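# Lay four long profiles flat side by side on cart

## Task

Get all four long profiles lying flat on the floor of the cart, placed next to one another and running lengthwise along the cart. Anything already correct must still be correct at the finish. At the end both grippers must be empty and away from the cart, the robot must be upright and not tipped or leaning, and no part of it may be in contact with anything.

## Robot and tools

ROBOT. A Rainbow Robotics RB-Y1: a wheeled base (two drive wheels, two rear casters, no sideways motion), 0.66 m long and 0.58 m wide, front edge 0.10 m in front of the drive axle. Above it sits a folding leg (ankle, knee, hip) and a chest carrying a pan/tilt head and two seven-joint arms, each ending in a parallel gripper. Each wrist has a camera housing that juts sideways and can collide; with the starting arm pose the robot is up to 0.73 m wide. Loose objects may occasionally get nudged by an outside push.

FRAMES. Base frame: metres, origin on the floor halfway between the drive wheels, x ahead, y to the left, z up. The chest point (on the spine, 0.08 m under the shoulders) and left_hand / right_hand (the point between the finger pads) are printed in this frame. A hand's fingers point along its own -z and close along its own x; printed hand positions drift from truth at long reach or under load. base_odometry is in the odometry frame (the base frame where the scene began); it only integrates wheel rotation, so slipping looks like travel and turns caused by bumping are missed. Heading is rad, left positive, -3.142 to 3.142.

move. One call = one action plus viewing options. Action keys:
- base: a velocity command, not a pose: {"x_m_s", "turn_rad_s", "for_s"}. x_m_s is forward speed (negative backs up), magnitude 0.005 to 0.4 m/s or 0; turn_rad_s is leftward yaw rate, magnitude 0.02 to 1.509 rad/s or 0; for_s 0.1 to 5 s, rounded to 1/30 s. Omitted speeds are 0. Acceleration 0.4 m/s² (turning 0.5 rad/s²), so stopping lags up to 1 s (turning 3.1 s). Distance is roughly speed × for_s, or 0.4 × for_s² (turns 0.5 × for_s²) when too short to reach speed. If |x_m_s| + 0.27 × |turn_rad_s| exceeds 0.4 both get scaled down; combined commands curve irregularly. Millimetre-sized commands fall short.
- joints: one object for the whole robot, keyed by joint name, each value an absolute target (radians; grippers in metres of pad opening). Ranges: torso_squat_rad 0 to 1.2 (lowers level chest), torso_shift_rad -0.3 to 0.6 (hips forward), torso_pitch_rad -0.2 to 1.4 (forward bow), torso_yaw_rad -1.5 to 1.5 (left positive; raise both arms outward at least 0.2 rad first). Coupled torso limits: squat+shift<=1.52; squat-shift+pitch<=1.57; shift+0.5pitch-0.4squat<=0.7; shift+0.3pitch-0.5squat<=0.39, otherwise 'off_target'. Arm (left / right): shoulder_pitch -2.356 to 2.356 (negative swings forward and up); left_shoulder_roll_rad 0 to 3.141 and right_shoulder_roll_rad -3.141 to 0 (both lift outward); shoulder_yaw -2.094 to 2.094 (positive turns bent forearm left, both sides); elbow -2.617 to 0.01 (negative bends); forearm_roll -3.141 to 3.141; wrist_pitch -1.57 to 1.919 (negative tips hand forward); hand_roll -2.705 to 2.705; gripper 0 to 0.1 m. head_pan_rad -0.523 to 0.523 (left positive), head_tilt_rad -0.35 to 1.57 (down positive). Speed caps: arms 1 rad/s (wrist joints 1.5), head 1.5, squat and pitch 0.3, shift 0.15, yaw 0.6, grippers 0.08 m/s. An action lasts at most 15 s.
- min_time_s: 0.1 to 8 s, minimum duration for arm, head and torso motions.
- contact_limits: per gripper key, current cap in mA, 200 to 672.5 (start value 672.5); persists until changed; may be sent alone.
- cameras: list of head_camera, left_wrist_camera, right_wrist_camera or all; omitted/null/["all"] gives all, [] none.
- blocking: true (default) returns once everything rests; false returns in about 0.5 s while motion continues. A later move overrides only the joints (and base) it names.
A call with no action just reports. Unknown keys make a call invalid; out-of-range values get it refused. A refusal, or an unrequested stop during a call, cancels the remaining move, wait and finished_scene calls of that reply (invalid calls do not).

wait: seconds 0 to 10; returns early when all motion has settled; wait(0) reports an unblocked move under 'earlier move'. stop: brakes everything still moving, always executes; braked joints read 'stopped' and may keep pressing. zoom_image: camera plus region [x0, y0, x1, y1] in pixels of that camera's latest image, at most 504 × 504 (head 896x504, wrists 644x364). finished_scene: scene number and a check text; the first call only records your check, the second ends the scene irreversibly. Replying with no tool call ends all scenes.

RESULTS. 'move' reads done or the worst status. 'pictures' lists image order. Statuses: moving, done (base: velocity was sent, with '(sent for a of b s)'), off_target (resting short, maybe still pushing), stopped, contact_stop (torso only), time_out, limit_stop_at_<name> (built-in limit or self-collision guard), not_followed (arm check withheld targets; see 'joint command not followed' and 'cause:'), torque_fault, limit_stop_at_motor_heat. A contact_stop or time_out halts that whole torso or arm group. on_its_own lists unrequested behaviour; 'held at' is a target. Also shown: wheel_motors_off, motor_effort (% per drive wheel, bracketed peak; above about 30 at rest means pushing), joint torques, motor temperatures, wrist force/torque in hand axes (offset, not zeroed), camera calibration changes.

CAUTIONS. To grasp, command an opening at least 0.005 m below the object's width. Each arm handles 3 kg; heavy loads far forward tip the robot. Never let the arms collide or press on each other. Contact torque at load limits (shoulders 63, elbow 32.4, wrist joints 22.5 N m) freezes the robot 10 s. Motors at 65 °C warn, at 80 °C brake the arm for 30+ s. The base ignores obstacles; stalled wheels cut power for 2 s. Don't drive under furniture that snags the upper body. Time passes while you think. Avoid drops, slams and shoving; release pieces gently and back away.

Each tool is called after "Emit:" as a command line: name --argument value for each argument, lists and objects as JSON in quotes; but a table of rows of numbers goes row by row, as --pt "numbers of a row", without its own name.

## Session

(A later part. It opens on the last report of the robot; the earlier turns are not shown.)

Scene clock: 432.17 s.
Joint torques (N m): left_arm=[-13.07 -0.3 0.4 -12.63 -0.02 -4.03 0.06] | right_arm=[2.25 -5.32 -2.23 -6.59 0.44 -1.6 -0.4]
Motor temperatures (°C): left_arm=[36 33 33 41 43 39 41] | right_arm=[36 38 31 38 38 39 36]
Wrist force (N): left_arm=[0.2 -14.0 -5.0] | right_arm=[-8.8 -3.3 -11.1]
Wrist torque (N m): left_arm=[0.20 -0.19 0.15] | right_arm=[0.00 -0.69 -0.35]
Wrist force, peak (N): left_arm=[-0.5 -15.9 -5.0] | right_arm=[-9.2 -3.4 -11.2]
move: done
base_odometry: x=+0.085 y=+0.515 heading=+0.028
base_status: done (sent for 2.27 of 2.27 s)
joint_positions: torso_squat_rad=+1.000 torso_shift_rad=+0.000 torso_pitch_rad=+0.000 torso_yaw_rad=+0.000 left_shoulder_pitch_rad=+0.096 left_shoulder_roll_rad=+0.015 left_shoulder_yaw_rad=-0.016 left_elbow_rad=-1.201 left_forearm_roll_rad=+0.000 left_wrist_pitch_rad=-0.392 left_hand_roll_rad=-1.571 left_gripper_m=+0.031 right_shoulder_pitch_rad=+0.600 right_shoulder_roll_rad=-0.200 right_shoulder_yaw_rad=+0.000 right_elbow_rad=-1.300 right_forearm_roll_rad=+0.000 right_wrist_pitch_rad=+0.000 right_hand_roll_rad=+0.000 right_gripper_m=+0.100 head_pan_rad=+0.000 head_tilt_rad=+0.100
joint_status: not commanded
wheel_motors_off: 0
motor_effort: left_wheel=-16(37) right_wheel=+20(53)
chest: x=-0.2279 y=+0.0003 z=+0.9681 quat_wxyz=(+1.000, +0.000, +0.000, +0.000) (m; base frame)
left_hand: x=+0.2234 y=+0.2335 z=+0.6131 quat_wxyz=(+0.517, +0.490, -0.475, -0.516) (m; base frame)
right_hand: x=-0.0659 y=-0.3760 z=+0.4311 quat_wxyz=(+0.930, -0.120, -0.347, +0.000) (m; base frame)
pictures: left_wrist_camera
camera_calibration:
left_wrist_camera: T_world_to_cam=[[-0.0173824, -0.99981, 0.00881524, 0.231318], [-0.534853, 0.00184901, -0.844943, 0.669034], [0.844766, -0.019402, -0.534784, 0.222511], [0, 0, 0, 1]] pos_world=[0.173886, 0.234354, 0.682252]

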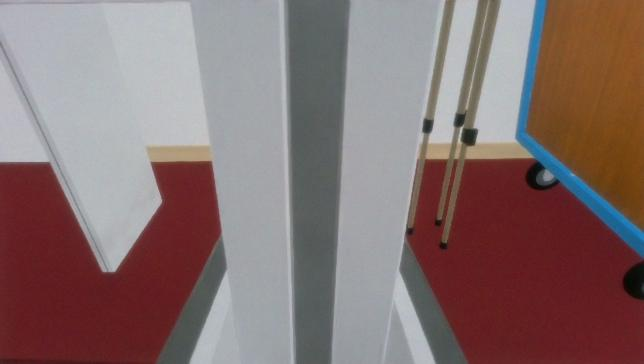

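Emit:
move --base '{"turn_rad_s":-0.85,"for_s":1.89}' --cameras '[]'

Emit:
move --base '{"x_m_s":0.4,"for_s":3.2}' --cameras '[]'

Emit:
move --base '{"turn_rad_s":0.85,"for_s":1.863}' --joints '{"torso_squat_rad":0.35}' --cameras '[]'

Emit:
move --joints '{"left_hand_roll_rad":0}' --min_time_s 2 --cameras '[]'

Emit:
move --joints '{"torso_pitch_rad":0.6,"left_shoulder_pitch_rad":-0.361,"left_shoulder_roll_rad":0.436,"left_shoulder_yaw_rad":0,"left_elbow_rad":-1.846,"left_forearm_roll_rad":0,"left_wrist_pitch_rad":0.566,"left_hand_roll_rad":0.433}' --cameras '["head_camera"]'

Scene clock: 443.57 s.
Joint torques (N m): left_arm=[-12.65 0.3 0.25 -12.61 0.07 -4.26 -0.05] | right_arm=[2.53 -5.23 -2.34 -6.56 0.2 -1.4 -0.51]
Motor temperatures (°C): left_arm=[36 33 33 42 43 40 41] | right_arm=[35 38 31 38 38 39 36]
Wrist force (N): left_arm=[0.1 -15.2 -5.0] | right_arm=[-8.9 -3.1 -11.1]
Wrist torque (N m): left_arm=[0.05 -0.20 0.18] | right_arm=[-0.04 -0.71 -0.34]
Wrist force, peak (N): left_arm=[-0.2 -15.5 -5.0] | right_arm=[-9.1 -3.6 -11.4]
move: done
base_odometry: x=+0.085 y=+0.515 heading=-1.586
base_status: done (sent for 1.9 of 1.9 s)
joint_positions: torso_squat_rad=+1.000 torso_shift_rad=+0.000 torso_pitch_rad=+0.000 torso_yaw_rad=+0.000 left_shoulder_pitch_rad=+0.096 left_shoulder_roll_rad=+0.015 left_shoulder_yaw_rad=-0.016 left_elbow_rad=-1.201 left_forearm_roll_rad=+0.000 left_wrist_pitch_rad=-0.392 left_hand_roll_rad=-1.571 left_gripper_m=+0.031 right_shoulder_pitch_rad=+0.600 right_shoulder_roll_rad=-0.200 right_shoulder_yaw_rad=+0.000 right_elbow_rad=-1.300 right_forearm_roll_rad=+0.000 right_wrist_pitch_rad=+0.000 right_hand_roll_rad=+0.000 right_gripper_m=+0.100 head_pan_rad=+0.000 head_tilt_rad=+0.100
joint_status: not commanded
wheel_motors_off: 0
motor_effort: left_wheel=+15(53) right_wheel=+5(50)
chest: x=-0.2279 y=+0.0003 z=+0.9681 quat_wxyz=(+1.000, +0.000, +0.000, +0.000) (m; base frame)
left_hand: x=+0.2234 y=+0.2335 z=+0.6131 quat_wxyz=(+0.517, +0.490, -0.475, -0.516) (m; base frame)
right_hand: x=-0.0658 y=-0.3760 z=+0.4311 quat_wxyz=(+0.930, -0.120, -0.347, +0.000) (m; base frame)
pictures: none
No camera images: "cameras" was empty.

Scene clock: 448.23 s.
Joint torques (N m): left_arm=[-12.9 0.2 -0.27 -12.25 -0.02 -4.39 -0.03] | right_arm=[2.7 -5.35 -2.46 -6.68 0.13 -1.24 -0.44]
Motor temperatures (°C): left_arm=[36 33 33 42 43 40 41] | right_arm=[35 38 31 38 38 39 36]
Wrist force (N): left_arm=[-0.6 -15.3 -5.1] | right_arm=[-9.0 -3.1 -11.3]
Wrist torque (N m): left_arm=[-0.24 -0.26 0.22] | right_arm=[-0.02 -0.71 -0.35]
Wrist force, peak (N): left_arm=[-0.4 -15.4 -5.4] | right_arm=[-9.1 -3.6 -11.3]
move: done
base_odometry: x=+0.065 y=-0.765 heading=-1.587
base_status: done (sent for 3.2 of 3.2 s)
joint_positions: torso_squat_rad=+1.000 torso_shift_rad=+0.000 torso_pitch_rad=+0.000 torso_yaw_rad=+0.000 left_shoulder_pitch_rad=+0.096 left_shoulder_roll_rad=+0.015 left_shoulder_yaw_rad=-0.016 left_elbow_rad=-1.201 left_forearm_roll_rad=+0.000 left_wrist_pitch_rad=-0.392 left_hand_roll_rad=-1.571 left_gripper_m=+0.031 right_shoulder_pitch_rad=+0.600 right_shoulder_roll_rad=-0.200 right_shoulder_yaw_rad=+0.000 right_elbow_rad=-1.300 right_forearm_roll_rad=+0.000 right_wrist_pitch_rad=+0.000 right_hand_roll_rad=+0.000 right_gripper_m=+0.100 head_pan_rad=+0.000 head_tilt_rad=+0.100
joint_status: not commanded
wheel_motors_off: 0
motor_effort: left_wheel=-9(50) right_wheel=+8(50)
chest: x=-0.2279 y=+0.0003 z=+0.9682 quat_wxyz=(+1.000, +0.000, +0.000, +0.000) (m; base frame)
left_hand: x=+0.2235 y=+0.2335 z=+0.6132 quat_wxyz=(+0.517, +0.490, -0.475, -0.516) (m; base frame)
right_hand: x=-0.0657 y=-0.3760 z=+0.4311 quat_wxyz=(+0.930, -0.120, -0.347, +0.000) (m; base frame)
pictures: none
No camera images: "cameras" was empty.

Scene clock: 452.13 s.
Joint torques (N m): left_arm=[-11.83 -0.22 0.5 -12.41 0.08 -3.85 0.13] | right_arm=[2.74 -5.78 -2.01 -6.43 0.38 -1.36 -0.34]
Motor temperatures (°C): left_arm=[36 33 33 43 43 40 41] | right_arm=[35 38 31 38 38 39 36]
Wrist force (N): left_arm=[-0.1 -14.3 -4.6] | right_arm=[-8.6 -3.3 -11.1]
Wrist torque (N m): left_arm=[-0.01 -0.20 0.20] | right_arm=[-0.06 -0.66 -0.37]
Wrist force, peak (N): left_arm=[0.1 -15.9 -5.2] | right_arm=[-9.3 -3.1 -11.5]
move: done
base_odometry: x=+0.064 y=-0.765 heading=+0.000
base_status: done (sent for 1.87 of 1.87 s)
joint_positions: torso_squat_rad=+0.350 torso_shift_rad=+0.000 torso_pitch_rad=+0.000 torso_yaw_rad=+0.000 left_shoulder_pitch_rad=+0.096 left_shoulder_roll_rad=+0.015 left_shoulder_yaw_rad=-0.016 left_elbow_rad=-1.201 left_forearm_roll_rad=+0.000 left_wrist_pitch_rad=-0.392 left_hand_roll_rad=-1.571 left_gripper_m=+0.031 right_shoulder_pitch_rad=+0.600 right_shoulder_roll_rad=-0.200 right_shoulder_yaw_rad=+0.000 right_elbow_rad=-1.300 right_forearm_roll_rad=+0.000 right_wrist_pitch_rad=+0.000 right_hand_roll_rad=+0.000 right_gripper_m=+0.100 head_pan_rad=+0.000 head_tilt_rad=+0.100
joint_status: all done
wheel_motors_off: 0
motor_effort: left_wheel=+6(45) right_wheel=+17(47)
chest: x=-0.2278 y=+0.0004 z=+1.2475 quat_wxyz=(+1.000, +0.000, +0.000, +0.000) (m; base frame)
left_hand: x=+0.2235 y=+0.2335 z=+0.8924 quat_wxyz=(+0.517, +0.490, -0.475, -0.516) (m; base frame)
right_hand: x=-0.0658 y=-0.3759 z=+0.7105 quat_wxyz=(+0.930, -0.120, -0.347, +0.000) (m; base frame)
pictures: none
No camera images: "cameras" was empty.

Scene clock: 454.43 s.
Joint torques (N m): left_arm=[-12.34 0.07 0.89 -12.5 -0.17 -4.21 -0.14] | right_arm=[2.48 -5.37 -2.05 -6.59 0.21 -1.53 -0.4]
Motor temperatures (°C): left_arm=[36 33 33 43 43 40 41] | right_arm=[35 38 31 38 38 39 36]
Wrist force (N): left_arm=[-15.8 0.3 -4.1] | right_arm=[-8.6 -3.2 -11.2]
Wrist torque (N m): left_arm=[-0.29 -0.48 0.22] | right_arm=[-0.07 -0.67 -0.37]
Wrist force, peak (N): left_arm=[-16.3 -0.2 -4.3] | right_arm=[-8.7 -3.4 -11.3]
move: done
base_odometry: x=+0.064 y=-0.765 heading=+0.000
base_status: not commanded
joint_positions: torso_squat_rad=+0.350 torso_shift_rad=+0.000 torso_pitch_rad=+0.000 torso_yaw_rad=+0.000 left_shoulder_pitch_rad=+0.096 left_shoulder_roll_rad=+0.015 left_shoulder_yaw_rad=-0.016 left_elbow_rad=-1.201 left_forearm_roll_rad=+0.000 left_wrist_pitch_rad=-0.392 left_hand_roll_rad=+0.000 left_gripper_m=+0.031 right_shoulder_pitch_rad=+0.600 right_shoulder_roll_rad=-0.200 right_shoulder_yaw_rad=+0.000 right_elbow_rad=-1.300 right_forearm_roll_rad=+0.000 right_wrist_pitch_rad=+0.000 right_hand_roll_rad=+0.000 right_gripper_m=+0.100 head_pan_rad=+0.000 head_tilt_rad=+0.100
joint_status: all done
wheel_motors_off: 0
motor_effort: left_wheel=+5(6) right_wheel=+17(20)
chest: x=-0.2278 y=+0.0004 z=+1.2475 quat_wxyz=(+1.000, +0.000, +0.000, +0.000) (m; base frame)
left_hand: x=+0.2235 y=+0.2335 z=+0.8924 quat_wxyz=(+0.731, +0.010, -0.682, +0.001) (m; base frame)
right_hand: x=-0.0658 y=-0.3759 z=+0.7105 quat_wxyz=(+0.930, -0.120, -0.347, +0.000) (m; base frame)
pictures: none
No camera images: "cameras" was empty.

Scene clock: 457.23 s.
Joint torques (N m): left_arm=[-10.92 5.83 4.72 -12.73 -0.8 -3.47 0.07] | right_arm=[15.16 -5.35 -2.4 -0.49 0.26 -0.21 -0.35]
Motor temperatures (°C): left_arm=[36 33 33 43 43 40 41] | right_arm=[35 38 31 38 38 39 36]
Wrist force (N): left_arm=[-13.7 0.3 -11.0] | right_arm=[-5.4 -3.3 -12.7]
Wrist torque (N m): left_arm=[-0.20 -0.41 0.30] | right_arm=[-0.03 -0.49 -0.34]
Wrist force, peak (N): left_arm=[-20.4 -2.1 -1.2] | right_arm=[-8.5 -3.5 -11.6]
move: done
base_odometry: x=+0.064 y=-0.765 heading=+0.000
base_status: not commanded
joint_positions: torso_squat_rad=+0.350 torso_shift_rad=+0.000 torso_pitch_rad=+0.600 torso_yaw_rad=+0.000 left_shoulder_pitch_rad=-0.360 left_shoulder_roll_rad=+0.436 left_shoulder_yaw_rad=+0.000 left_elbow_rad=-1.845 left_forearm_roll_rad=+0.000 left_wrist_pitch_rad=+0.566 left_hand_roll_rad=+0.433 left_gripper_m=+0.031 right_shoulder_pitch_rad=+0.600 right_shoulder_roll_rad=-0.200 right_shoulder_yaw_rad=+0.000 right_elbow_rad=-1.300 right_forearm_roll_rad=+0.000 right_wrist_pitch_rad=+0.000 right_hand_roll_rad=+0.000 right_gripper_m=+0.100 head_pan_rad=+0.000 head_tilt_rad=+0.100
joint_status: all done
wheel_motors_off: 0
motor_effort: left_wheel=+5(11) right_wheel=+19(23)
chest: x=-0.0531 y=+0.0004 z=+1.1934 quat_wxyz=(+0.955, +0.000, +0.296, +0.000) (m; base frame)
left_hand: x=+0.4208 y=+0.2804 z=+0.8580 quat_wxyz=(+0.867, -0.001, -0.498, +0.001) (m; base frame)
right_hand: x=-0.2226 y=-0.3759 z=+0.6587 quat_wxyz=(+0.991, -0.115, -0.057, +0.035) (m; base frame)
pictures: head_camera
camera_calibration:
head_camera: T_world_to_cam=[[-0.0588107, -0.998242, 0.00734294, 0.000756362], [-0.605943, 0.0298511, -0.794948, 1.17411], [0.793331, -0.0512008, -0.606633, 0.695838], [0, 0, 0, 1]] pos_world=[0.15946, 0.00133391, 1.35547]

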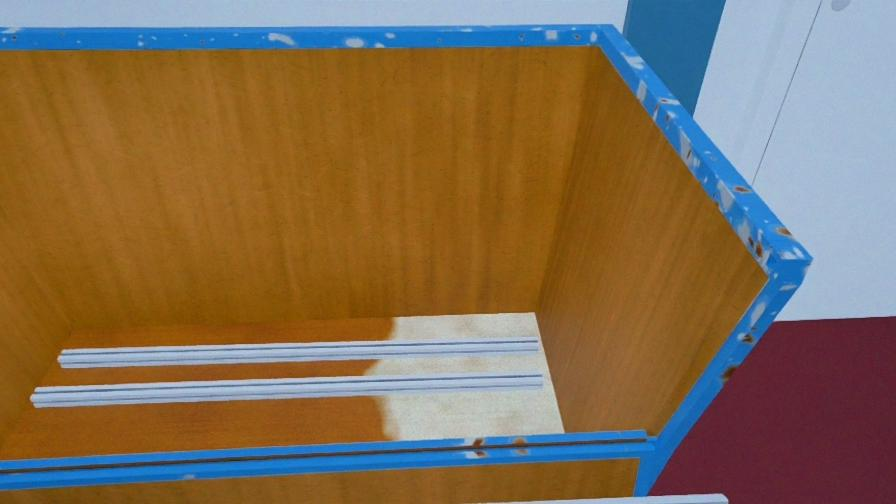

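Emit:
move --base '{"x_m_s":0.25,"for_s":1.88}' --cameras '[]'

Emit:
move --joints '{"torso_squat_rad":0.8,"torso_shift_rad":0.35,"torso_pitch_rad":1.1,"left_shoulder_pitch_rad":-0.716,"left_shoulder_roll_rad":0.637,"left_elbow_rad":-1.951,"left_forearm_roll_rad":0.272,"left_wrist_pitch_rad":1.194,"left_hand_roll_rad":0.444}' --min_time_s 3.5 --cameras '["head_camera"]'

Emit:
move --joints '{"left_shoulder_pitch_rad":-1.152,"left_shoulder_roll_rad":0.587,"left_elbow_rad":-1.296,"left_forearm_roll_rad":0.471,"left_wrist_pitch_rad":1.688,"left_hand_roll_rad":0.193}' --min_time_s 2 --cameras '["head_camera"]'

Scene clock: 467.30 s.
Joint torques (N m): left_arm=[-9.48 5.95 4.76 -12.7 -0.78 -3.32 -0.1] | right_arm=[15.99 -5.5 -2.3 -0.2 0.36 -0.26 -0.48]
Motor temperatures (°C): left_arm=[36 33 33 43 43 40 41] | right_arm=[36 38 31 38 38 39 36]
Wrist force (N): left_arm=[-13.7 0.4 -11.2] | right_arm=[-5.5 -3.5 -12.6]
Wrist torque (N m): left_arm=[-0.29 -0.43 0.31] | right_arm=[-0.01 -0.49 -0.35]
Wrist force, peak (N): left_arm=[-14.1 0.5 -11.6] | right_arm=[-5.5 -3.5 -12.9]
move: done
base_odometry: x=+0.531 y=-0.765 heading=+0.001
base_status: done (sent for 1.87 of 1.87 s)
joint_positions: torso_squat_rad=+0.350 torso_shift_rad=+0.000 torso_pitch_rad=+0.601 torso_yaw_rad=+0.000 left_shoulder_pitch_rad=-0.360 left_shoulder_roll_rad=+0.436 left_shoulder_yaw_rad=+0.000 left_elbow_rad=-1.845 left_forearm_roll_rad=+0.000 left_wrist_pitch_rad=+0.566 left_hand_roll_rad=+0.433 left_gripper_m=+0.031 right_shoulder_pitch_rad=+0.600 right_shoulder_roll_rad=-0.200 right_shoulder_yaw_rad=+0.000 right_elbow_rad=-1.300 right_forearm_roll_rad=+0.000 right_wrist_pitch_rad=+0.000 right_hand_roll_rad=+0.000 right_gripper_m=+0.100 head_pan_rad=+0.000 head_tilt_rad=+0.100
joint_status: not commanded
wheel_motors_off: 0
motor_effort: left_wheel=+5(43) right_wheel=-10(48)
chest: x=-0.0530 y=+0.0004 z=+1.1934 quat_wxyz=(+0.955, +0.000, +0.296, +0.000) (m; base frame)
left_hand: x=+0.4209 y=+0.2804 z=+0.8580 quat_wxyz=(+0.867, -0.001, -0.498, +0.001) (m; base frame)
right_hand: x=-0.2226 y=-0.3759 z=+0.6587 quat_wxyz=(+0.991, -0.115, -0.057, +0.036) (m; base frame)
pictures: none
No camera images: "cameras" was empty.

Scene clock: 471.13 s.
Joint torques (N m): left_arm=[-6.6 8.01 4.75 -10.91 -0.49 -1.07 0.48] | right_arm=[22.28 -3.87 -1.29 5.27 0.23 0.55 -0.45]
Motor temperatures (°C): left_arm=[36 33 33 43 43 40 41] | right_arm=[36 38 31 38 38 39 36]
Wrist force (N): left_arm=[-5.8 0.1 -18.7] | right_arm=[-2.3 -3.3 -12.2]
Wrist torque (N m): left_arm=[-0.29 -0.30 0.31] | right_arm=[0.00 -0.33 -0.30]
Wrist force, peak (N): left_arm=[-6.2 -0.1 -18.8] | right_arm=[-5.6 -3.3 -12.7]
move: done
base_odometry: x=+0.531 y=-0.765 heading=+0.001
base_status: not commanded
joint_positions: torso_squat_rad=+0.800 torso_shift_rad=+0.350 torso_pitch_rad=+1.100 torso_yaw_rad=+0.000 left_shoulder_pitch_rad=-0.715 left_shoulder_roll_rad=+0.636 left_shoulder_yaw_rad=+0.000 left_elbow_rad=-1.950 left_forearm_roll_rad=+0.272 left_wrist_pitch_rad=+1.194 left_hand_roll_rad=+0.444 left_gripper_m=+0.031 right_shoulder_pitch_rad=+0.600 right_shoulder_roll_rad=-0.200 right_shoulder_yaw_rad=+0.000 right_elbow_rad=-1.300 right_forearm_roll_rad=+0.000 right_wrist_pitch_rad=+0.000 right_hand_roll_rad=+0.000 right_gripper_m=+0.100 head_pan_rad=+0.000 head_tilt_rad=+0.100
joint_status: all done
wheel_motors_off: 0
motor_effort: left_wheel=+5(9) right_wheel=-5(12)
chest: x=+0.2152 y=+0.0003 z=+0.8788 quat_wxyz=(+0.852, +0.000, +0.523, +0.000) (m; base frame)
left_hand: x=+0.5652 y=+0.2652 z=+0.4145 quat_wxyz=(+0.985, +0.000, -0.172, +0.001) (m; base frame)
right_hand: x=-0.1901 y=-0.3760 z=+0.4910 quat_wxyz=(+0.974, -0.103, +0.190, +0.063) (m; base frame)
pictures: head_camera
camera_calibration:
head_camera: T_world_to_cam=[[-0.0481689, -0.998237, 0.0346868, -0.00752468], [-0.912942, 0.0299108, -0.406992, 0.811742], [0.405237, -0.0512714, -0.912773, 0.644751], [0, 0, 0, 1]] pos_world=[0.479434, 0.00126599, 0.919145]

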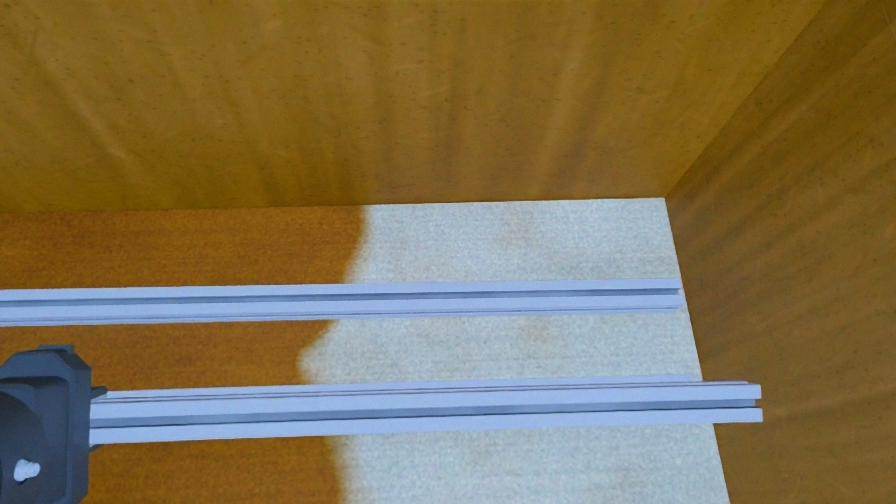

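Scene clock: 473.43 s.
Joint torques (N m): left_arm=[-11.44 8.17 2.89 -7.27 0.13 1.68 0.24] | right_arm=[22.68 -3.71 -1.49 4.77 0 0.64 -0.5]
Motor temperatures (°C): left_arm=[36 33 33 43 43 40 41] | right_arm=[36 38 31 38 38 39 36]
Wrist force (N): left_arm=[4.6 0.1 -18.2] | right_arm=[-2.0 -3.6 -12.4]
Wrist torque (N m): left_arm=[-0.52 -0.11 0.21] | right_arm=[0.01 -0.29 -0.30]
Wrist force, peak (N): left_arm=[2.6 -0.1 -19.6] | right_arm=[-2.3 -3.5 -12.4]
move: done
base_odometry: x=+0.531 y=-0.765 heading=+0.001
base_status: not commanded
joint_positions: torso_squat_rad=+0.800 torso_shift_rad=+0.350 torso_pitch_rad=+1.100 torso_yaw_rad=+0.000 left_shoulder_pitch_rad=-1.151 left_shoulder_roll_rad=+0.587 left_shoulder_yaw_rad=+0.000 left_elbow_rad=-1.296 left_forearm_roll_rad=+0.471 left_wrist_pitch_rad=+1.688 left_hand_roll_rad=+0.193 left_gripper_m=+0.031 right_shoulder_pitch_rad=+0.600 right_shoulder_roll_rad=-0.200 right_shoulder_yaw_rad=+0.000 right_elbow_rad=-1.300 right_forearm_roll_rad=+0.000 right_wrist_pitch_rad=+0.000 right_hand_roll_rad=+0.000 right_gripper_m=+0.100 head_pan_rad=+0.000 head_tilt_rad=+0.100
joint_status: all done
wheel_motors_off: 0
motor_effort: left_wheel=+4(5) right_wheel=-6(8)
chest: x=+0.2152 y=+0.0003 z=+0.8788 quat_wxyz=(+0.852, +0.000, +0.523, +0.000) (m; base frame)
left_hand: x=+0.5160 y=+0.2715 z=+0.3588 quat_wxyz=(+0.985, +0.002, +0.175, -0.007) (m; base frame)
right_hand: x=-0.1901 y=-0.3760 z=+0.4910 quat_wxyz=(+0.974, -0.103, +0.190, +0.063) (m; base frame)
pictures: head_camera
camera_calibration:
head_camera: T_world_to_cam=[[-0.0481798, -0.998236, 0.0347072, -0.00754042], [-0.912937, 0.0299119, -0.407004, 0.811747], [0.405247, -0.0512948, -0.912767, 0.644747], [0, 0, 0, 1]] pos_world=[0.479428, 0.00126414, 0.91915]

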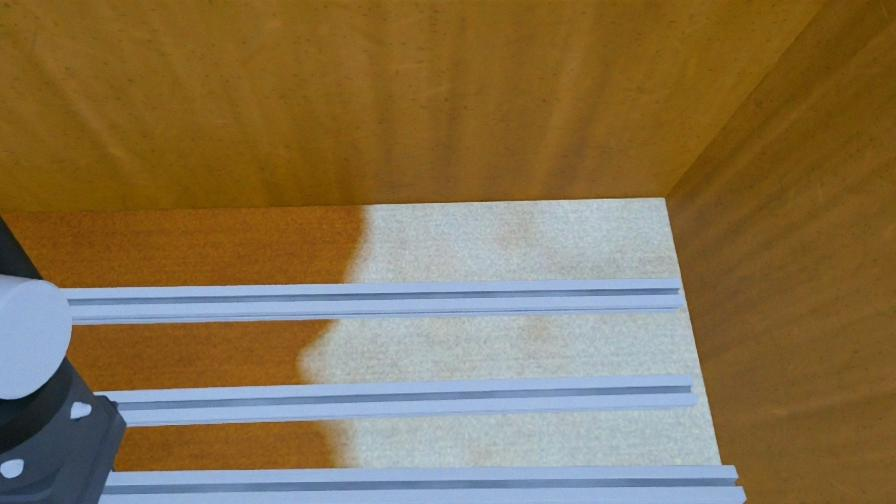

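Emit:
move --base '{"turn_rad_s":0.04,"for_s":0.26}' --cameras '[]'

Emit:
move --joints '{"left_shoulder_pitch_rad":-1.2235,"left_shoulder_roll_rad":0.5408,"left_elbow_rad":-1.0471,"left_forearm_roll_rad":0.4277,"left_wrist_pitch_rad":1.521,"left_hand_roll_rad":0.132}' --min_time_s 2 --cameras '["head_camera"]'

Scene clock: 481.77 s.
Joint torques (N m): left_arm=[-10.49 7.78 3.76 -7.66 0.32 1.49 -0.08] | right_arm=[21.88 -3.8 -1.67 4.98 0.1 0.89 -0.43]
Motor temperatures (°C): left_arm=[36 33 33 43 43 40 41] | right_arm=[37 38 31 38 38 39 36]
Wrist force (N): left_arm=[4.3 0.3 -18.2] | right_arm=[-2.2 -3.4 -12.2]
Wrist torque (N m): left_arm=[-0.38 -0.16 0.23] | right_arm=[0.01 -0.31 -0.31]
Wrist force, peak (N): left_arm=[4.3 0.2 -18.7] | right_arm=[-2.3 -3.5 -12.5]
move: done
base_odometry: x=+0.531 y=-0.765 heading=+0.010
base_status: done (sent for 0.27 of 0.27 s)
joint_positions: torso_squat_rad=+0.800 torso_shift_rad=+0.350 torso_pitch_rad=+1.100 torso_yaw_rad=+0.000 left_shoulder_pitch_rad=-1.151 left_shoulder_roll_rad=+0.587 left_shoulder_yaw_rad=+0.000 left_elbow_rad=-1.296 left_forearm_roll_rad=+0.471 left_wrist_pitch_rad=+1.688 left_hand_roll_rad=+0.193 left_gripper_m=+0.031 right_shoulder_pitch_rad=+0.600 right_shoulder_roll_rad=-0.200 right_shoulder_yaw_rad=+0.000 right_elbow_rad=-1.300 right_forearm_roll_rad=+0.000 right_wrist_pitch_rad=+0.000 right_hand_roll_rad=+0.000 right_gripper_m=+0.100 head_pan_rad=+0.000 head_tilt_rad=+0.100
joint_status: not commanded
wheel_motors_off: 0
motor_effort: left_wheel=-11(27) right_wheel=+10(26)
chest: x=+0.2152 y=+0.0003 z=+0.8788 quat_wxyz=(+0.852, +0.000, +0.523, +0.000) (m; base frame)
left_hand: x=+0.5160 y=+0.2714 z=+0.3588 quat_wxyz=(+0.985, +0.002, +0.175, -0.007) (m; base frame)
right_hand: x=-0.1901 y=-0.3760 z=+0.4910 quat_wxyz=(+0.974, -0.103, +0.190, +0.063) (m; base frame)
pictures: none
No camera images: "cameras" was empty.

Scene clock: 484.07 s.
Joint torques (N m): left_arm=[-12.42 6.77 3.84 -6.92 -0.36 1.72 -0.24] | right_arm=[22.44 -4.06 -2.2 4.97 0.14 0.82 -0.34]
Motor temperatures (°C): left_arm=[36 33 33 42 43 40 41] | right_arm=[37 38 31 38 38 39 36]
Wrist force (N): left_arm=[4.4 0.5 -18.4] | right_arm=[-2.4 -3.3 -12.1]
Wrist torque (N m): left_arm=[-0.34 -0.19 0.27] | right_arm=[0.00 -0.34 -0.31]
Wrist force, peak (N): left_arm=[4.7 0.4 -18.5] | right_arm=[-2.2 -3.5 -12.4]
move: done
base_odometry: x=+0.531 y=-0.765 heading=+0.010
base_status: not commanded
joint_positions: torso_squat_rad=+0.800 torso_shift_rad=+0.350 torso_pitch_rad=+1.100 torso_yaw_rad=+0.000 left_shoulder_pitch_rad=-1.223 left_shoulder_roll_rad=+0.541 left_shoulder_yaw_rad=+0.000 left_elbow_rad=-1.047 left_forearm_roll_rad=+0.428 left_wrist_pitch_rad=+1.521 left_hand_roll_rad=+0.132 left_gripper_m=+0.031 right_shoulder_pitch_rad=+0.600 right_shoulder_roll_rad=-0.200 right_shoulder_yaw_rad=+0.000 right_elbow_rad=-1.300 right_forearm_roll_rad=+0.000 right_wrist_pitch_rad=+0.000 right_hand_roll_rad=+0.000 right_gripper_m=+0.100 head_pan_rad=+0.000 head_tilt_rad=+0.100
joint_status: all done
wheel_motors_off: 0
motor_effort: left_wheel=-12(12) right_wheel=+10(12)
chest: x=+0.2152 y=+0.0003 z=+0.8788 quat_wxyz=(+0.852, +0.000, +0.523, +0.000) (m; base frame)
left_hand: x=+0.5154 y=+0.2699 z=+0.3179 quat_wxyz=(+0.985, -0.001, +0.173, +0.000) (m; base frame)
right_hand: x=-0.1901 y=-0.3760 z=+0.4910 quat_wxyz=(+0.974, -0.103, +0.190, +0.063) (m; base frame)
pictures: head_camera
camera_calibration:
head_camera: T_world_to_cam=[[-0.0482091, -0.998234, 0.0347143, -0.00754427], [-0.912933, 0.0299355, -0.40701, 0.81175], [0.405252, -0.0513134, -0.912764, 0.644746], [0, 0, 0, 1]] pos_world=[0.479425, 0.00125299, 0.919153]

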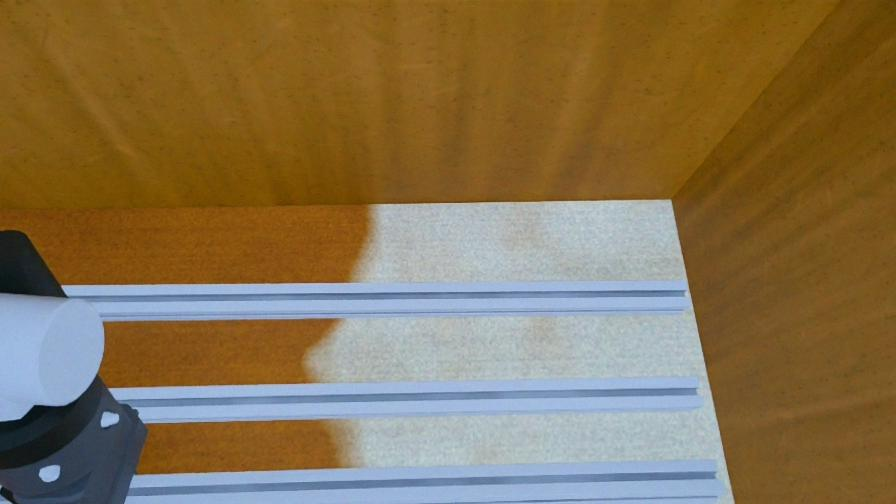

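Emit:
move --joints '{"left_shoulder_pitch_rad":-1.2415,"left_shoulder_roll_rad":0.528,"left_elbow_rad":-0.987,"left_forearm_roll_rad":0.421,"left_wrist_pitch_rad":1.48,"left_hand_roll_rad":0.119}' --min_time_s 1.5 --cameras '["head_camera"]'

Scene clock: 503.50 s.
Joint torques (N m): left_arm=[-12.78 6.35 2.47 -6.79 -0.37 1.4 -0.3] | right_arm=[22.22 -3.63 -1.36 4.74 0.05 0.72 -0.43]
Motor temperatures (°C): left_arm=[36 33 33 41 43 39 41] | right_arm=[38 38 31 38 38 39 36]
Wrist force (N): left_arm=[3.9 0.4 -18.6] | right_arm=[-2.4 -3.7 -12.1]
Wrist torque (N m): left_arm=[-0.35 -0.22 0.25] | right_arm=[0.05 -0.34 -0.30]
Wrist force, peak (N): left_arm=[4.3 0.5 -18.7] | right_arm=[-2.3 -3.4 -12.6]
move: done
base_odometry: x=+0.531 y=-0.765 heading=+0.010
base_status: not commanded
joint_positions: torso_squat_rad=+0.800 torso_shift_rad=+0.350 torso_pitch_rad=+1.100 torso_yaw_rad=+0.000 left_shoulder_pitch_rad=-1.241 left_shoulder_roll_rad=+0.528 left_shoulder_yaw_rad=+0.000 left_elbow_rad=-0.987 left_forearm_roll_rad=+0.421 left_wrist_pitch_rad=+1.480 left_hand_roll_rad=+0.119 left_gripper_m=+0.031 right_shoulder_pitch_rad=+0.600 right_shoulder_roll_rad=-0.200 right_shoulder_yaw_rad=+0.000 right_elbow_rad=-1.300 right_forearm_roll_rad=+0.000 right_wrist_pitch_rad=+0.000 right_hand_roll_rad=+0.000 right_gripper_m=+0.100 head_pan_rad=+0.000 head_tilt_rad=+0.100
joint_status: all done
wheel_motors_off: 0
motor_effort: left_wheel=-11(12) right_wheel=+10(12)
chest: x=+0.2152 y=+0.0003 z=+0.8788 quat_wxyz=(+0.852, +0.000, +0.523, +0.000) (m; base frame)
left_hand: x=+0.5139 y=+0.2673 z=+0.3086 quat_wxyz=(+0.985, -0.004, +0.173, +0.001) (m; base frame)
right_hand: x=-0.1901 y=-0.3760 z=+0.4910 quat_wxyz=(+0.974, -0.103, +0.190, +0.063) (m; base frame)
pictures: head_camera
camera_calibration:
head_camera: T_world_to_cam=[[-0.0482093, -0.998234, 0.0347142, -0.00754425], [-0.912933, 0.0299357, -0.40701, 0.81175], [0.405252, -0.0513134, -0.912764, 0.644746], [0, 0, 0, 1]] pos_world=[0.479425, 0.00125287, 0.919153]

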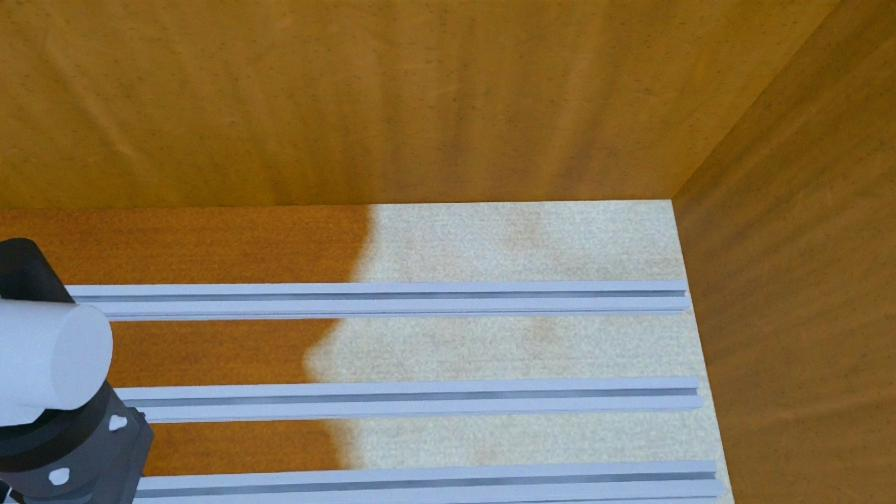

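Emit:
move --joints '{"left_shoulder_pitch_rad":-1.245,"left_shoulder_roll_rad":0.525,"left_elbow_rad":-0.972,"left_forearm_roll_rad":0.419,"left_wrist_pitch_rad":1.468,"left_hand_roll_rad":0.116}' --cameras '[]'

Emit:
wait --seconds 0.3 --cameras '["head_camera","left_wrist_camera"]'

Scene clock: 506.90 s.
Joint torques (N m): left_arm=[-9.03 4.81 1.96 -4.45 -0.52 -3.32 -0.16] | right_arm=[22.52 -3.87 -1.8 5.27 0.07 0.66 -0.46]
Motor temperatures (°C): left_arm=[36 33 33 41 43 39 41] | right_arm=[38 38 31 38 38 39 36]
Wrist force (N): left_arm=[-16.7 -0.3 15.3] | right_arm=[-2.1 -3.5 -12.2]
Wrist torque (N m): left_arm=[-0.40 -0.27 0.22] | right_arm=[0.00 -0.30 -0.29]
Wrist force, peak (N): left_arm=[-19.6 -0.4 21.6] | right_arm=[-2.4 -3.6 -12.5]
move: done
base_odometry: x=+0.531 y=-0.765 heading=+0.010
base_status: not commanded
joint_positions: torso_squat_rad=+0.800 torso_shift_rad=+0.350 torso_pitch_rad=+1.099 torso_yaw_rad=+0.000 left_shoulder_pitch_rad=-1.245 left_shoulder_roll_rad=+0.525 left_shoulder_yaw_rad=+0.000 left_elbow_rad=-0.972 left_forearm_roll_rad=+0.419 left_wrist_pitch_rad=+1.469 left_hand_roll_rad=+0.116 left_gripper_m=+0.031 right_shoulder_pitch_rad=+0.600 right_shoulder_roll_rad=-0.200 right_shoulder_yaw_rad=+0.000 right_elbow_rad=-1.300 right_forearm_roll_rad=+0.000 right_wrist_pitch_rad=+0.000 right_hand_roll_rad=+0.000 right_gripper_m=+0.100 head_pan_rad=+0.000 head_tilt_rad=+0.100
joint_status: all done
wheel_motors_off: 0
motor_effort: left_wheel=-11(12) right_wheel=+11(13)
chest: x=+0.2148 y=+0.0003 z=+0.8792 quat_wxyz=(+0.853, +0.000, +0.522, +0.000) (m; base frame)
left_hand: x=+0.5140 y=+0.2671 z=+0.3071 quat_wxyz=(+0.985, -0.004, +0.172, +0.002) (m; base frame)
right_hand: x=-0.1901 y=-0.3759 z=+0.4908 quat_wxyz=(+0.974, -0.103, +0.190, +0.063) (m; base frame)
pictures: none
No camera images: "cameras" was empty.

Scene clock: 507.20 s.
Joint torques (N m): left_arm=[-9.76 4.38 1.91 -4.58 -0.26 -3.38 0.06] | right_arm=[21.81 -4.06 -1.47 5 0.02 0.7 -0.53]
Motor temperatures (°C): left_arm=[36 33 33 41 43 39 41] | right_arm=[38 38 31 38 38 39 36]
Wrist force (N): left_arm=[-16.3 -0.5 14.9] | right_arm=[-2.2 -3.6 -12.4]
Wrist torque (N m): left_arm=[-0.25 -0.18 0.24] | right_arm=[0.02 -0.31 -0.30]
Wrist force, peak (N): left_arm=[-16.8 -0.5 15.8] | right_arm=[-2.2 -3.6 -12.4]
base_odometry: x=+0.531 y=-0.765 heading=+0.010
base_status: not commanded
joint_positions: torso_squat_rad=+0.800 torso_shift_rad=+0.350 torso_pitch_rad=+1.099 torso_yaw_rad=+0.000 left_shoulder_pitch_rad=-1.245 left_shoulder_roll_rad=+0.525 left_shoulder_yaw_rad=+0.000 left_elbow_rad=-0.972 left_forearm_roll_rad=+0.419 left_wrist_pitch_rad=+1.469 left_hand_roll_rad=+0.116 left_gripper_m=+0.031 right_shoulder_pitch_rad=+0.600 right_shoulder_roll_rad=-0.200 right_shoulder_yaw_rad=+0.000 right_elbow_rad=-1.300 right_forearm_roll_rad=+0.000 right_wrist_pitch_rad=+0.000 right_hand_roll_rad=+0.000 right_gripper_m=+0.100 head_pan_rad=+0.000 head_tilt_rad=+0.100
joint_status: all done
wheel_motors_off: 0
motor_effort: left_wheel=-11(12) right_wheel=+10(13)
chest: x=+0.2148 y=+0.0003 z=+0.8792 quat_wxyz=(+0.853, +0.000, +0.522, +0.000) (m; base frame)
left_hand: x=+0.5140 y=+0.2671 z=+0.3071 quat_wxyz=(+0.985, -0.004, +0.172, +0.002) (m; base frame)
right_hand: x=-0.1901 y=-0.3759 z=+0.4908 quat_wxyz=(+0.974, -0.103, +0.190, +0.063) (m; base frame)
wait: 0.30 s; at rest by 0.27 s
pictures: head_camera, left_wrist_camera
camera_calibration:
head_camera: T_world_to_cam=[[-0.0481969, -0.998246, 0.0343896, -0.00735537], [-0.912504, 0.0300027, -0.407965, 0.812263], [0.406218, -0.0510434, -0.912349, 0.644628], [0, 0, 0, 1]] pos_world=[0.47898, 0.00119141, 0.919754]
left_wrist_camera: T_world_to_cam=[[0.951476, 0.0234024, -0.306831, -0.40172], [0.167653, -0.875548, 0.45311, 0.0405026], [-0.258041, -0.482564, -0.836986, 0.597398], [0, 0, 0, 1]] pos_world=[0.52959, 0.333146, 0.358402]

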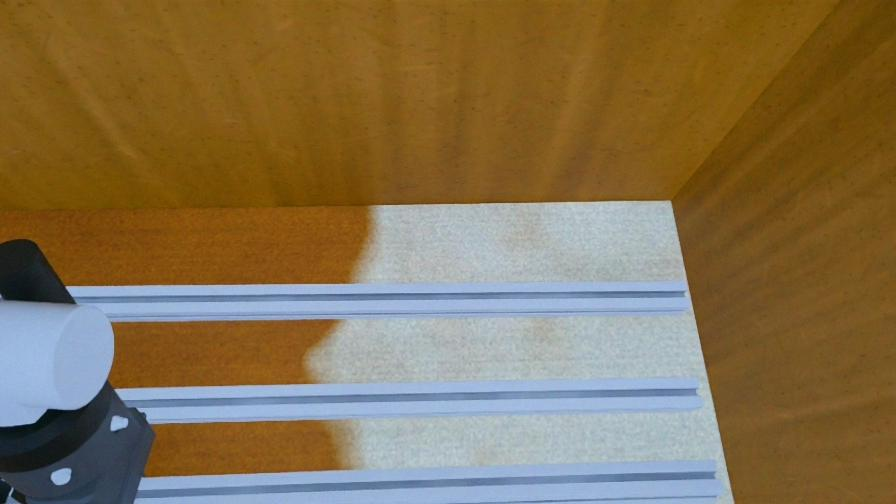

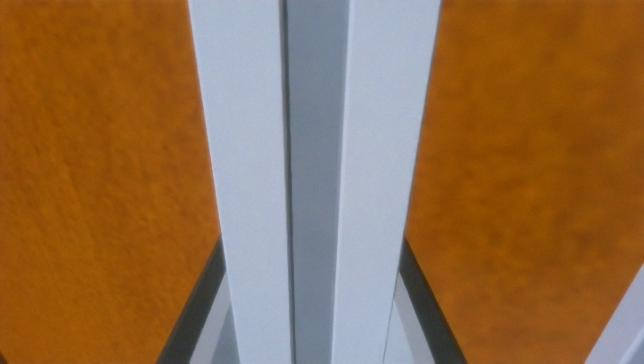

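Emit:
move --joints '{"left_gripper_m":0.036}' --cameras '[]'

Emit:
move --joints '{"left_gripper_m":0.048}' --cameras '[]'

Emit:
move --joints '{"left_shoulder_pitch_rad":-1.152,"left_shoulder_roll_rad":0.587,"left_elbow_rad":-1.296,"left_forearm_roll_rad":0.471,"left_wrist_pitch_rad":1.688,"left_hand_roll_rad":0.193}' --min_time_s 1.5 --cameras '["head_camera"]'

Emit:
move --joints '{"left_shoulder_pitch_rad":-0.716,"left_shoulder_roll_rad":0.637,"left_shoulder_yaw_rad":0,"left_elbow_rad":-1.951,"left_forearm_roll_rad":0.272,"left_wrist_pitch_rad":1.194,"left_hand_roll_rad":0.444}' --min_time_s 2 --cameras '["head_camera"]'

Emit:
move --joints '{"torso_squat_rad":0.35,"torso_shift_rad":0,"torso_pitch_rad":0.6,"left_shoulder_pitch_rad":-0.361,"left_shoulder_roll_rad":0.436,"left_shoulder_yaw_rad":0,"left_elbow_rad":-1.846,"left_forearm_roll_rad":0,"left_wrist_pitch_rad":0.566,"left_hand_roll_rad":0.433}' --min_time_s 3 --cameras '["head_camera"]'

Emit:
move --base '{"x_m_s":-0.35,"for_s":1.35}' --cameras '[]'

Emit:
move --base '{"turn_rad_s":0.85,"for_s":1.71}' --joints '{"torso_squat_rad":1.1,"torso_shift_rad":0,"torso_pitch_rad":0,"left_shoulder_pitch_rad":0.095,"left_shoulder_roll_rad":0.015,"left_shoulder_yaw_rad":0,"left_elbow_rad":-1.202,"left_forearm_roll_rad":0,"left_wrist_pitch_rad":-0.393,"left_hand_roll_rad":-1.571,"left_gripper_m":0.041}' --cameras '["head_camera"]'

Scene clock: 515.73 s.
Joint torques (N m): left_arm=[-10.94 5.58 1.74 -5.07 -1.16 -8.2 -0.01] | right_arm=[21.94 -3.59 -1.02 4.93 0.26 0.72 -0.53]
Motor temperatures (°C): left_arm=[36 33 33 41 43 39 41] | right_arm=[38 38 31 38 38 39 36]
Wrist force (N): left_arm=[-36.6 -2.3 30.8] | right_arm=[-2.2 -3.5 -12.1]
Wrist torque (N m): left_arm=[-0.42 -0.03 0.15] | right_arm=[0.02 -0.32 -0.30]
Wrist force, peak (N): left_arm=[-39.3 -2.9 32.6] | right_arm=[-2.6 -3.5 -12.5]
move: done
base_odometry: x=+0.531 y=-0.765 heading=+0.010
base_status: not commanded
joint_positions: torso_squat_rad=+0.800 torso_shift_rad=+0.349 torso_pitch_rad=+1.099 torso_yaw_rad=+0.000 left_shoulder_pitch_rad=-1.245 left_shoulder_roll_rad=+0.525 left_shoulder_yaw_rad=+0.000 left_elbow_rad=-0.972 left_forearm_roll_rad=+0.419 left_wrist_pitch_rad=+1.470 left_hand_roll_rad=+0.116 left_gripper_m=+0.036 right_shoulder_pitch_rad=+0.600 right_shoulder_roll_rad=-0.200 right_shoulder_yaw_rad=+0.000 right_elbow_rad=-1.300 right_forearm_roll_rad=+0.000 right_wrist_pitch_rad=+0.000 right_hand_roll_rad=+0.000 right_gripper_m=+0.100 head_pan_rad=+0.000 head_tilt_rad=+0.100
joint_status: all done
wheel_motors_off: 0
motor_effort: left_wheel=-9(11) right_wheel=+12(13)
chest: x=+0.2146 y=+0.0002 z=+0.8793 quat_wxyz=(+0.853, +0.000, +0.522, +0.000) (m; base frame)
left_hand: x=+0.5134 y=+0.2673 z=+0.3075 quat_wxyz=(+0.985, -0.004, +0.173, +0.002) (m; base frame)
right_hand: x=-0.1900 y=-0.3759 z=+0.4906 quat_wxyz=(+0.974, -0.103, +0.190, +0.063) (m; base frame)
pictures: none
No camera images: "cameras" was empty.

Scene clock: 516.33 s.
Joint torques (N m): left_arm=[-14.42 6.03 2.54 -6.32 -2.69 -16.46 0.12] | right_arm=[22.22 -3.51 -1.75 4.94 0.19 0.55 -0.7]
Motor temperatures (°C): left_arm=[36 33 33 41 43 40 41] | right_arm=[38 38 31 38 38 39 36]
Wrist force (N): left_arm=[-70.2 -3.9 62.5] | right_arm=[-2.4 -3.6 -12.2]
Wrist torque (N m): left_arm=[-0.47 -0.02 0.10] | right_arm=[0.04 -0.34 -0.31]
Wrist force, peak (N): left_arm=[-73.7 -4.9 66.6] | right_arm=[-2.5 -3.6 -12.5]
move: done
base_odometry: x=+0.531 y=-0.765 heading=+0.010
base_status: not commanded
joint_positions: torso_squat_rad=+0.800 torso_shift_rad=+0.349 torso_pitch_rad=+1.098 torso_yaw_rad=+0.001 left_shoulder_pitch_rad=-1.244 left_shoulder_roll_rad=+0.525 left_shoulder_yaw_rad=+0.000 left_elbow_rad=-0.972 left_forearm_roll_rad=+0.420 left_wrist_pitch_rad=+1.472 left_hand_roll_rad=+0.116 left_gripper_m=+0.047 right_shoulder_pitch_rad=+0.600 right_shoulder_roll_rad=-0.200 right_shoulder_yaw_rad=+0.000 right_elbow_rad=-1.300 right_forearm_roll_rad=+0.000 right_wrist_pitch_rad=+0.000 right_hand_roll_rad=+0.000 right_gripper_m=+0.100 head_pan_rad=+0.000 head_tilt_rad=+0.100
joint_status: all done
wheel_motors_off: 0
motor_effort: left_wheel=+0(9) right_wheel=+13(15)
chest: x=+0.2140 y=+0.0001 z=+0.8798 quat_wxyz=(+0.853, +0.000, +0.522, +0.001) (m; base frame)
left_hand: x=+0.5126 y=+0.2676 z=+0.3084 quat_wxyz=(+0.985, -0.003, +0.174, +0.002) (m; base frame)
right_hand: x=-0.1900 y=-0.3759 z=+0.4903 quat_wxyz=(+0.975, -0.102, +0.189, +0.063) (m; base frame)
pictures: none
No camera images: "cameras" was empty.

Scene clock: 518.13 s.
Joint torques (N m): left_arm=[-8.34 8.43 3.06 -7.22 0.2 0.69 0.43] | right_arm=[21.76 -3.35 -1.93 5.09 0.14 0.6 -0.6]
Motor temperatures (°C): left_arm=[36 33 33 41 43 40 41] | right_arm=[38 38 31 38 38 39 36]
Wrist force (N): left_arm=[1.3 0.4 -9.4] | right_arm=[-2.3 -3.4 -12.0]
Wrist torque (N m): left_arm=[-0.37 -0.09 0.21] | right_arm=[0.00 -0.33 -0.30]
Wrist force, peak (N): left_arm=[-69.5 -3.6 62.5] | right_arm=[-2.3 -3.7 -12.5]
move: done
base_odometry: x=+0.531 y=-0.765 heading=+0.010
base_status: not commanded
joint_positions: torso_squat_rad=+0.800 torso_shift_rad=+0.350 torso_pitch_rad=+1.100 torso_yaw_rad=+0.000 left_shoulder_pitch_rad=-1.152 left_shoulder_roll_rad=+0.587 left_shoulder_yaw_rad=+0.000 left_elbow_rad=-1.296 left_forearm_roll_rad=+0.471 left_wrist_pitch_rad=+1.688 left_hand_roll_rad=+0.193 left_gripper_m=+0.048 right_shoulder_pitch_rad=+0.600 right_shoulder_roll_rad=-0.200 right_shoulder_yaw_rad=+0.000 right_elbow_rad=-1.300 right_forearm_roll_rad=+0.000 right_wrist_pitch_rad=+0.000 right_hand_roll_rad=+0.000 right_gripper_m=+0.100 head_pan_rad=+0.000 head_tilt_rad=+0.100
joint_status: all done
wheel_motors_off: 0
motor_effort: left_wheel=-10(10) right_wheel=+13(17)
chest: x=+0.2149 y=+0.0002 z=+0.8791 quat_wxyz=(+0.853, +0.000, +0.523, +0.000) (m; base frame)
left_hand: x=+0.5164 y=+0.2712 z=+0.3595 quat_wxyz=(+0.985, +0.001, +0.174, -0.007) (m; base frame)
right_hand: x=-0.1901 y=-0.3760 z=+0.4908 quat_wxyz=(+0.974, -0.103, +0.190, +0.063) (m; base frame)
pictures: head_camera
camera_calibration:
head_camera: T_world_to_cam=[[-0.0482617, -0.998241, 0.0344268, -0.00739648], [-0.912629, 0.0300628, -0.407681, 0.812105], [0.405929, -0.0510943, -0.912475, 0.644644], [0, 0, 0, 1]] pos_world=[0.479114, 0.00114005, 0.919556]

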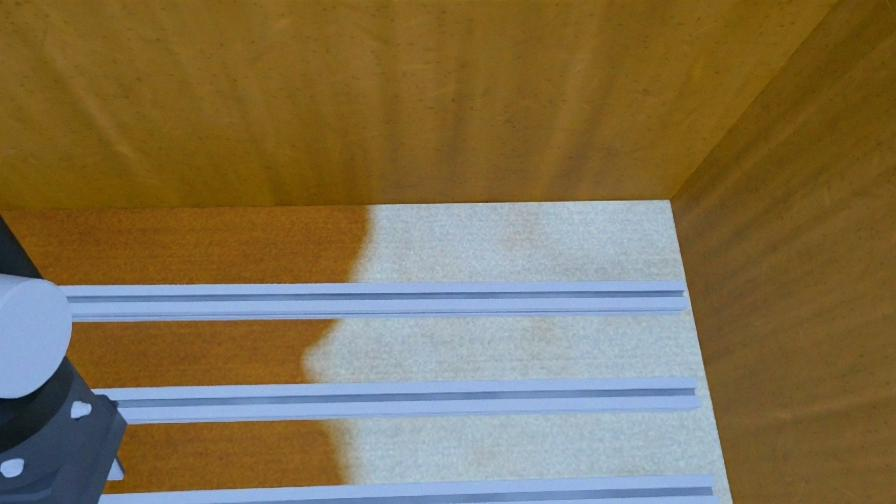

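Scene clock: 520.43 s.
Joint torques (N m): left_arm=[-2.68 7.31 3.77 -8.37 -0.44 -0.49 0.42] | right_arm=[22.4 -4.16 -1.27 5.19 -0.1 0.86 -0.4]
Motor temperatures (°C): left_arm=[36 33 33 41 43 40 41] | right_arm=[38 38 31 38 38 39 36]
Wrist force (N): left_arm=[-2.9 0.4 -9.3] | right_arm=[-2.4 -3.4 -12.0]
Wrist torque (N m): left_arm=[-0.34 -0.37 0.28] | right_arm=[-0.01 -0.33 -0.30]
Wrist force, peak (N): left_arm=[-2.6 0.4 -10.2] | right_arm=[-2.4 -3.6 -12.4]
move: done
base_odometry: x=+0.531 y=-0.765 heading=+0.010
base_status: not commanded
joint_positions: torso_squat_rad=+0.800 torso_shift_rad=+0.350 torso_pitch_rad=+1.100 torso_yaw_rad=+0.000 left_shoulder_pitch_rad=-0.716 left_shoulder_roll_rad=+0.637 left_shoulder_yaw_rad=+0.000 left_elbow_rad=-1.951 left_forearm_roll_rad=+0.272 left_wrist_pitch_rad=+1.194 left_hand_roll_rad=+0.444 left_gripper_m=+0.048 right_shoulder_pitch_rad=+0.600 right_shoulder_roll_rad=-0.200 right_shoulder_yaw_rad=+0.000 right_elbow_rad=-1.300 right_forearm_roll_rad=+0.000 right_wrist_pitch_rad=+0.000 right_hand_roll_rad=+0.000 right_gripper_m=+0.100 head_pan_rad=+0.000 head_tilt_rad=+0.100
joint_status: all done
wheel_motors_off: 0
motor_effort: left_wheel=-10(10) right_wheel=+14(18)
chest: x=+0.2149 y=+0.0002 z=+0.8790 quat_wxyz=(+0.853, +0.000, +0.523, +0.000) (m; base frame)
left_hand: x=+0.5659 y=+0.2650 z=+0.4155 quat_wxyz=(+0.985, -0.001, -0.174, +0.001) (m; base frame)
right_hand: x=-0.1901 y=-0.3760 z=+0.4908 quat_wxyz=(+0.974, -0.103, +0.190, +0.063) (m; base frame)
pictures: head_camera
camera_calibration:
head_camera: T_world_to_cam=[[-0.0482683, -0.99824, 0.0344442, -0.00740851], [-0.912637, 0.0300627, -0.407665, 0.812095], [0.405912, -0.0511123, -0.912482, 0.644646], [0, 0, 0, 1]] pos_world=[0.47912, 0.00114011, 0.919545]

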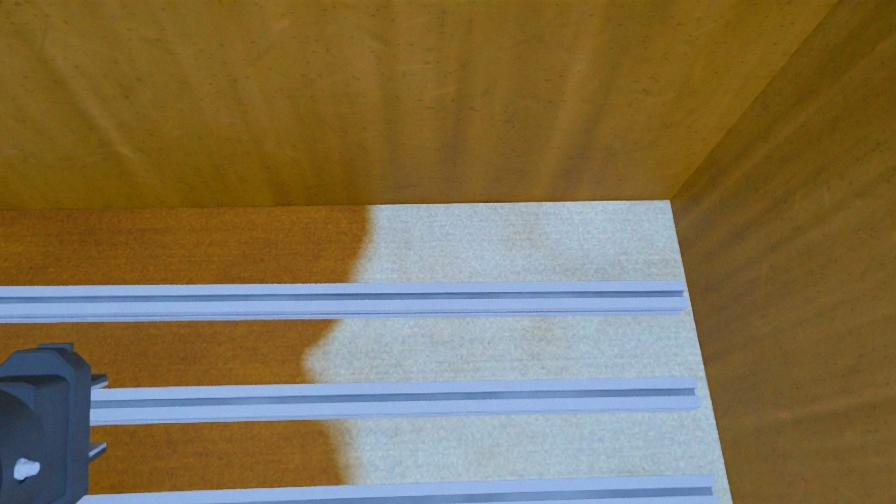

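Scene clock: 523.77 s.
Joint torques (N m): left_arm=[-6.04 4.34 4.13 -8.75 -0.7 -1.91 -0.03] | right_arm=[15.48 -5.6 -2.71 -0.45 0.29 -0.33 -0.56]
Motor temperatures (°C): left_arm=[36 33 33 41 43 40 41] | right_arm=[38 38 31 38 38 39 36]
Wrist force (N): left_arm=[-6.0 0.4 -6.3] | right_arm=[-5.3 -3.3 -12.6]
Wrist torque (N m): left_arm=[-0.24 -0.51 0.33] | right_arm=[-0.03 -0.47 -0.35]
Wrist force, peak (N): left_arm=[-3.6 -0.2 -9.8] | right_arm=[-5.5 -3.3 -12.7]
move: done
base_odometry: x=+0.531 y=-0.765 heading=+0.010
base_status: not commanded
joint_positions: torso_squat_rad=+0.350 torso_shift_rad=+0.000 torso_pitch_rad=+0.600 torso_yaw_rad=+0.000 left_shoulder_pitch_rad=-0.361 left_shoulder_roll_rad=+0.436 left_shoulder_yaw_rad=+0.000 left_elbow_rad=-1.846 left_forearm_roll_rad=+0.000 left_wrist_pitch_rad=+0.566 left_hand_roll_rad=+0.433 left_gripper_m=+0.048 right_shoulder_pitch_rad=+0.600 right_shoulder_roll_rad=-0.200 right_shoulder_yaw_rad=+0.000 right_elbow_rad=-1.300 right_forearm_roll_rad=+0.000 right_wrist_pitch_rad=+0.000 right_hand_roll_rad=+0.000 right_gripper_m=+0.100 head_pan_rad=+0.000 head_tilt_rad=+0.100
joint_status: all done
wheel_motors_off: 0
motor_effort: left_wheel=-12(13) right_wheel=+10(15)
chest: x=-0.0533 y=+0.0002 z=+1.1934 quat_wxyz=(+0.955, +0.000, +0.296, +0.000) (m; base frame)
left_hand: x=+0.4214 y=+0.2801 z=+0.8593 quat_wxyz=(+0.866, -0.001, -0.500, +0.001) (m; base frame)
right_hand: x=-0.2227 y=-0.3759 z=+0.6586 quat_wxyz=(+0.991, -0.115, -0.057, +0.035) (m; base frame)
pictures: head_camera
camera_calibration:
head_camera: T_world_to_cam=[[-0.0588496, -0.998242, 0.00710736, 0.0008916], [-0.605673, 0.030045, -0.795146, 1.17427], [0.793535, -0.0510988, -0.606376, 0.695734], [0, 0, 0, 1]] pos_world=[0.159189, 0.00116007, 1.35559]

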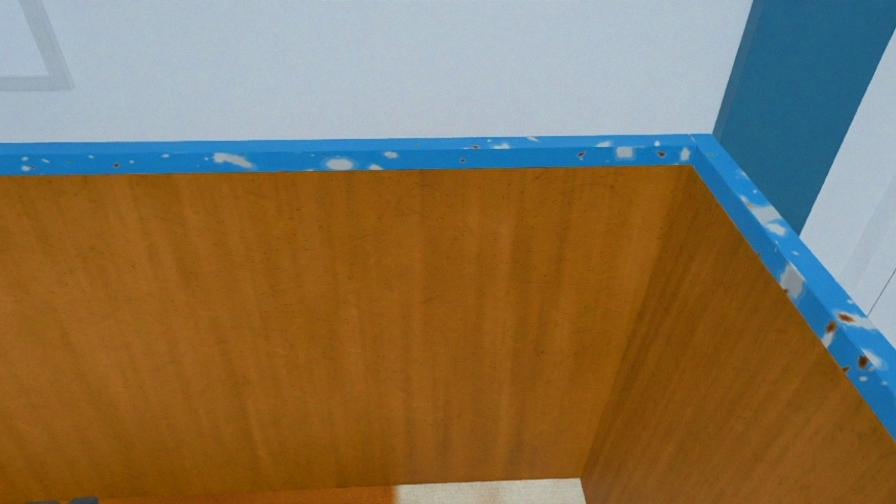

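Scene clock: 526.73 s.
Joint torques (N m): left_arm=[-6.66 4.38 4.51 -9.02 -0.86 -1.79 0.02] | right_arm=[15.59 -5.24 -2.31 -0.59 0.16 -0.34 -0.34]
Motor temperatures (°C): left_arm=[36 33 33 41 43 40 41] | right_arm=[38 38 31 38 38 39 36]
Wrist force (N): left_arm=[-6.1 0.7 -6.8] | right_arm=[-5.4 -3.4 -12.7]
Wrist torque (N m): left_arm=[-0.29 -0.53 0.32] | right_arm=[-0.04 -0.49 -0.35]
Wrist force, peak (N): left_arm=[-6.2 0.5 -7.2] | right_arm=[-5.9 -3.1 -12.8]
move: done
base_odometry: x=+0.053 y=-0.770 heading=+0.011
base_status: done (sent for 1.37 of 1.37 s)
joint_positions: torso_squat_rad=+0.350 torso_shift_rad=+0.000 torso_pitch_rad=+0.600 torso_yaw_rad=+0.000 left_shoulder_pitch_rad=-0.361 left_shoulder_roll_rad=+0.436 left_shoulder_yaw_rad=+0.000 left_elbow_rad=-1.846 left_forearm_roll_rad=+0.000 left_wrist_pitch_rad=+0.566 left_hand_roll_rad=+0.433 left_gripper_m=+0.048 right_shoulder_pitch_rad=+0.600 right_shoulder_roll_rad=-0.200 right_shoulder_yaw_rad=+0.000 right_elbow_rad=-1.300 right_forearm_roll_rad=+0.000 right_wrist_pitch_rad=+0.000 right_hand_roll_rad=+0.000 right_gripper_m=+0.100 head_pan_rad=+0.000 head_tilt_rad=+0.100
joint_status: not commanded
wheel_motors_off: 0
motor_effort: left_wheel=+13(47) right_wheel=-12(39)
chest: x=-0.0533 y=+0.0003 z=+1.1934 quat_wxyz=(+0.955, +0.000, +0.296, +0.000) (m; base frame)
left_hand: x=+0.4213 y=+0.2802 z=+0.8591 quat_wxyz=(+0.866, -0.001, -0.499, +0.001) (m; base frame)
right_hand: x=-0.2227 y=-0.3759 z=+0.6586 quat_wxyz=(+0.991, -0.115, -0.057, +0.035) (m; base frame)
pictures: none
No camera images: "cameras" was empty.

Scene clock: 530.47 s.
Joint torques (N m): left_arm=[-8.48 -0.1 0.09 -9.18 -0.27 -1.7 0.58] | right_arm=[2.37 -5.07 -2.41 -6.79 0.27 -1.35 -0.55]
Motor temperatures (°C): left_arm=[36 33 33 41 43 40 41] | right_arm=[38 38 31 37 38 39 36]
Wrist force (N): left_arm=[-0.8 -5.9 -4.4] | right_arm=[-9.0 -3.1 -11.0]
Wrist torque (N m): left_arm=[0.05 -0.27 0.21] | right_arm=[-0.06 -0.69 -0.35]
Wrist force, peak (N): left_arm=[-4.9 -3.3 -6.8] | right_arm=[-8.1 -3.6 -12.1]
move: done
base_odometry: x=+0.053 y=-0.770 heading=+1.455
base_status: done (sent for 1.7 of 1.7 s)
joint_positions: torso_squat_rad=+1.100 torso_shift_rad=+0.000 torso_pitch_rad=+0.000 torso_yaw_rad=+0.000 left_shoulder_pitch_rad=+0.095 left_shoulder_roll_rad=+0.015 left_shoulder_yaw_rad=+0.000 left_elbow_rad=-1.202 left_forearm_roll_rad=+0.000 left_wrist_pitch_rad=-0.393 left_hand_roll_rad=-1.571 left_gripper_m=+0.041 right_shoulder_pitch_rad=+0.600 right_shoulder_roll_rad=-0.200 right_shoulder_yaw_rad=+0.000 right_elbow_rad=-1.300 right_forearm_roll_rad=+0.000 right_wrist_pitch_rad=+0.000 right_hand_roll_rad=+0.000 right_gripper_m=+0.100 head_pan_rad=+0.000 head_tilt_rad=+0.100
joint_status: all done
wheel_motors_off: 0
motor_effort: left_wheel=+4(46) right_wheel=+16(52)
chest: x=-0.2281 y=+0.0003 z=+0.9074 quat_wxyz=(+1.000, +0.000, +0.000, +0.000) (m; base frame)
left_hand: x=+0.2238 y=+0.2412 z=+0.5537 quat_wxyz=(+0.520, +0.495, -0.472, -0.512) (m; base frame)
right_hand: x=-0.0657 y=-0.3760 z=+0.3705 quat_wxyz=(+0.930, -0.120, -0.347, +0.000) (m; base frame)
pictures: head_camera
camera_calibration:
head_camera: T_world_to_cam=[[-0.0525784, -0.998245, -0.0272428, 0.0252879], [-0.0506406, 0.0299107, -0.998269, 1.15191], [0.997332, -0.0511078, -0.0521244, 0.204557], [0, 0, 0, 1]] pos_world=[-0.144348, 0.00124345, 1.16127]

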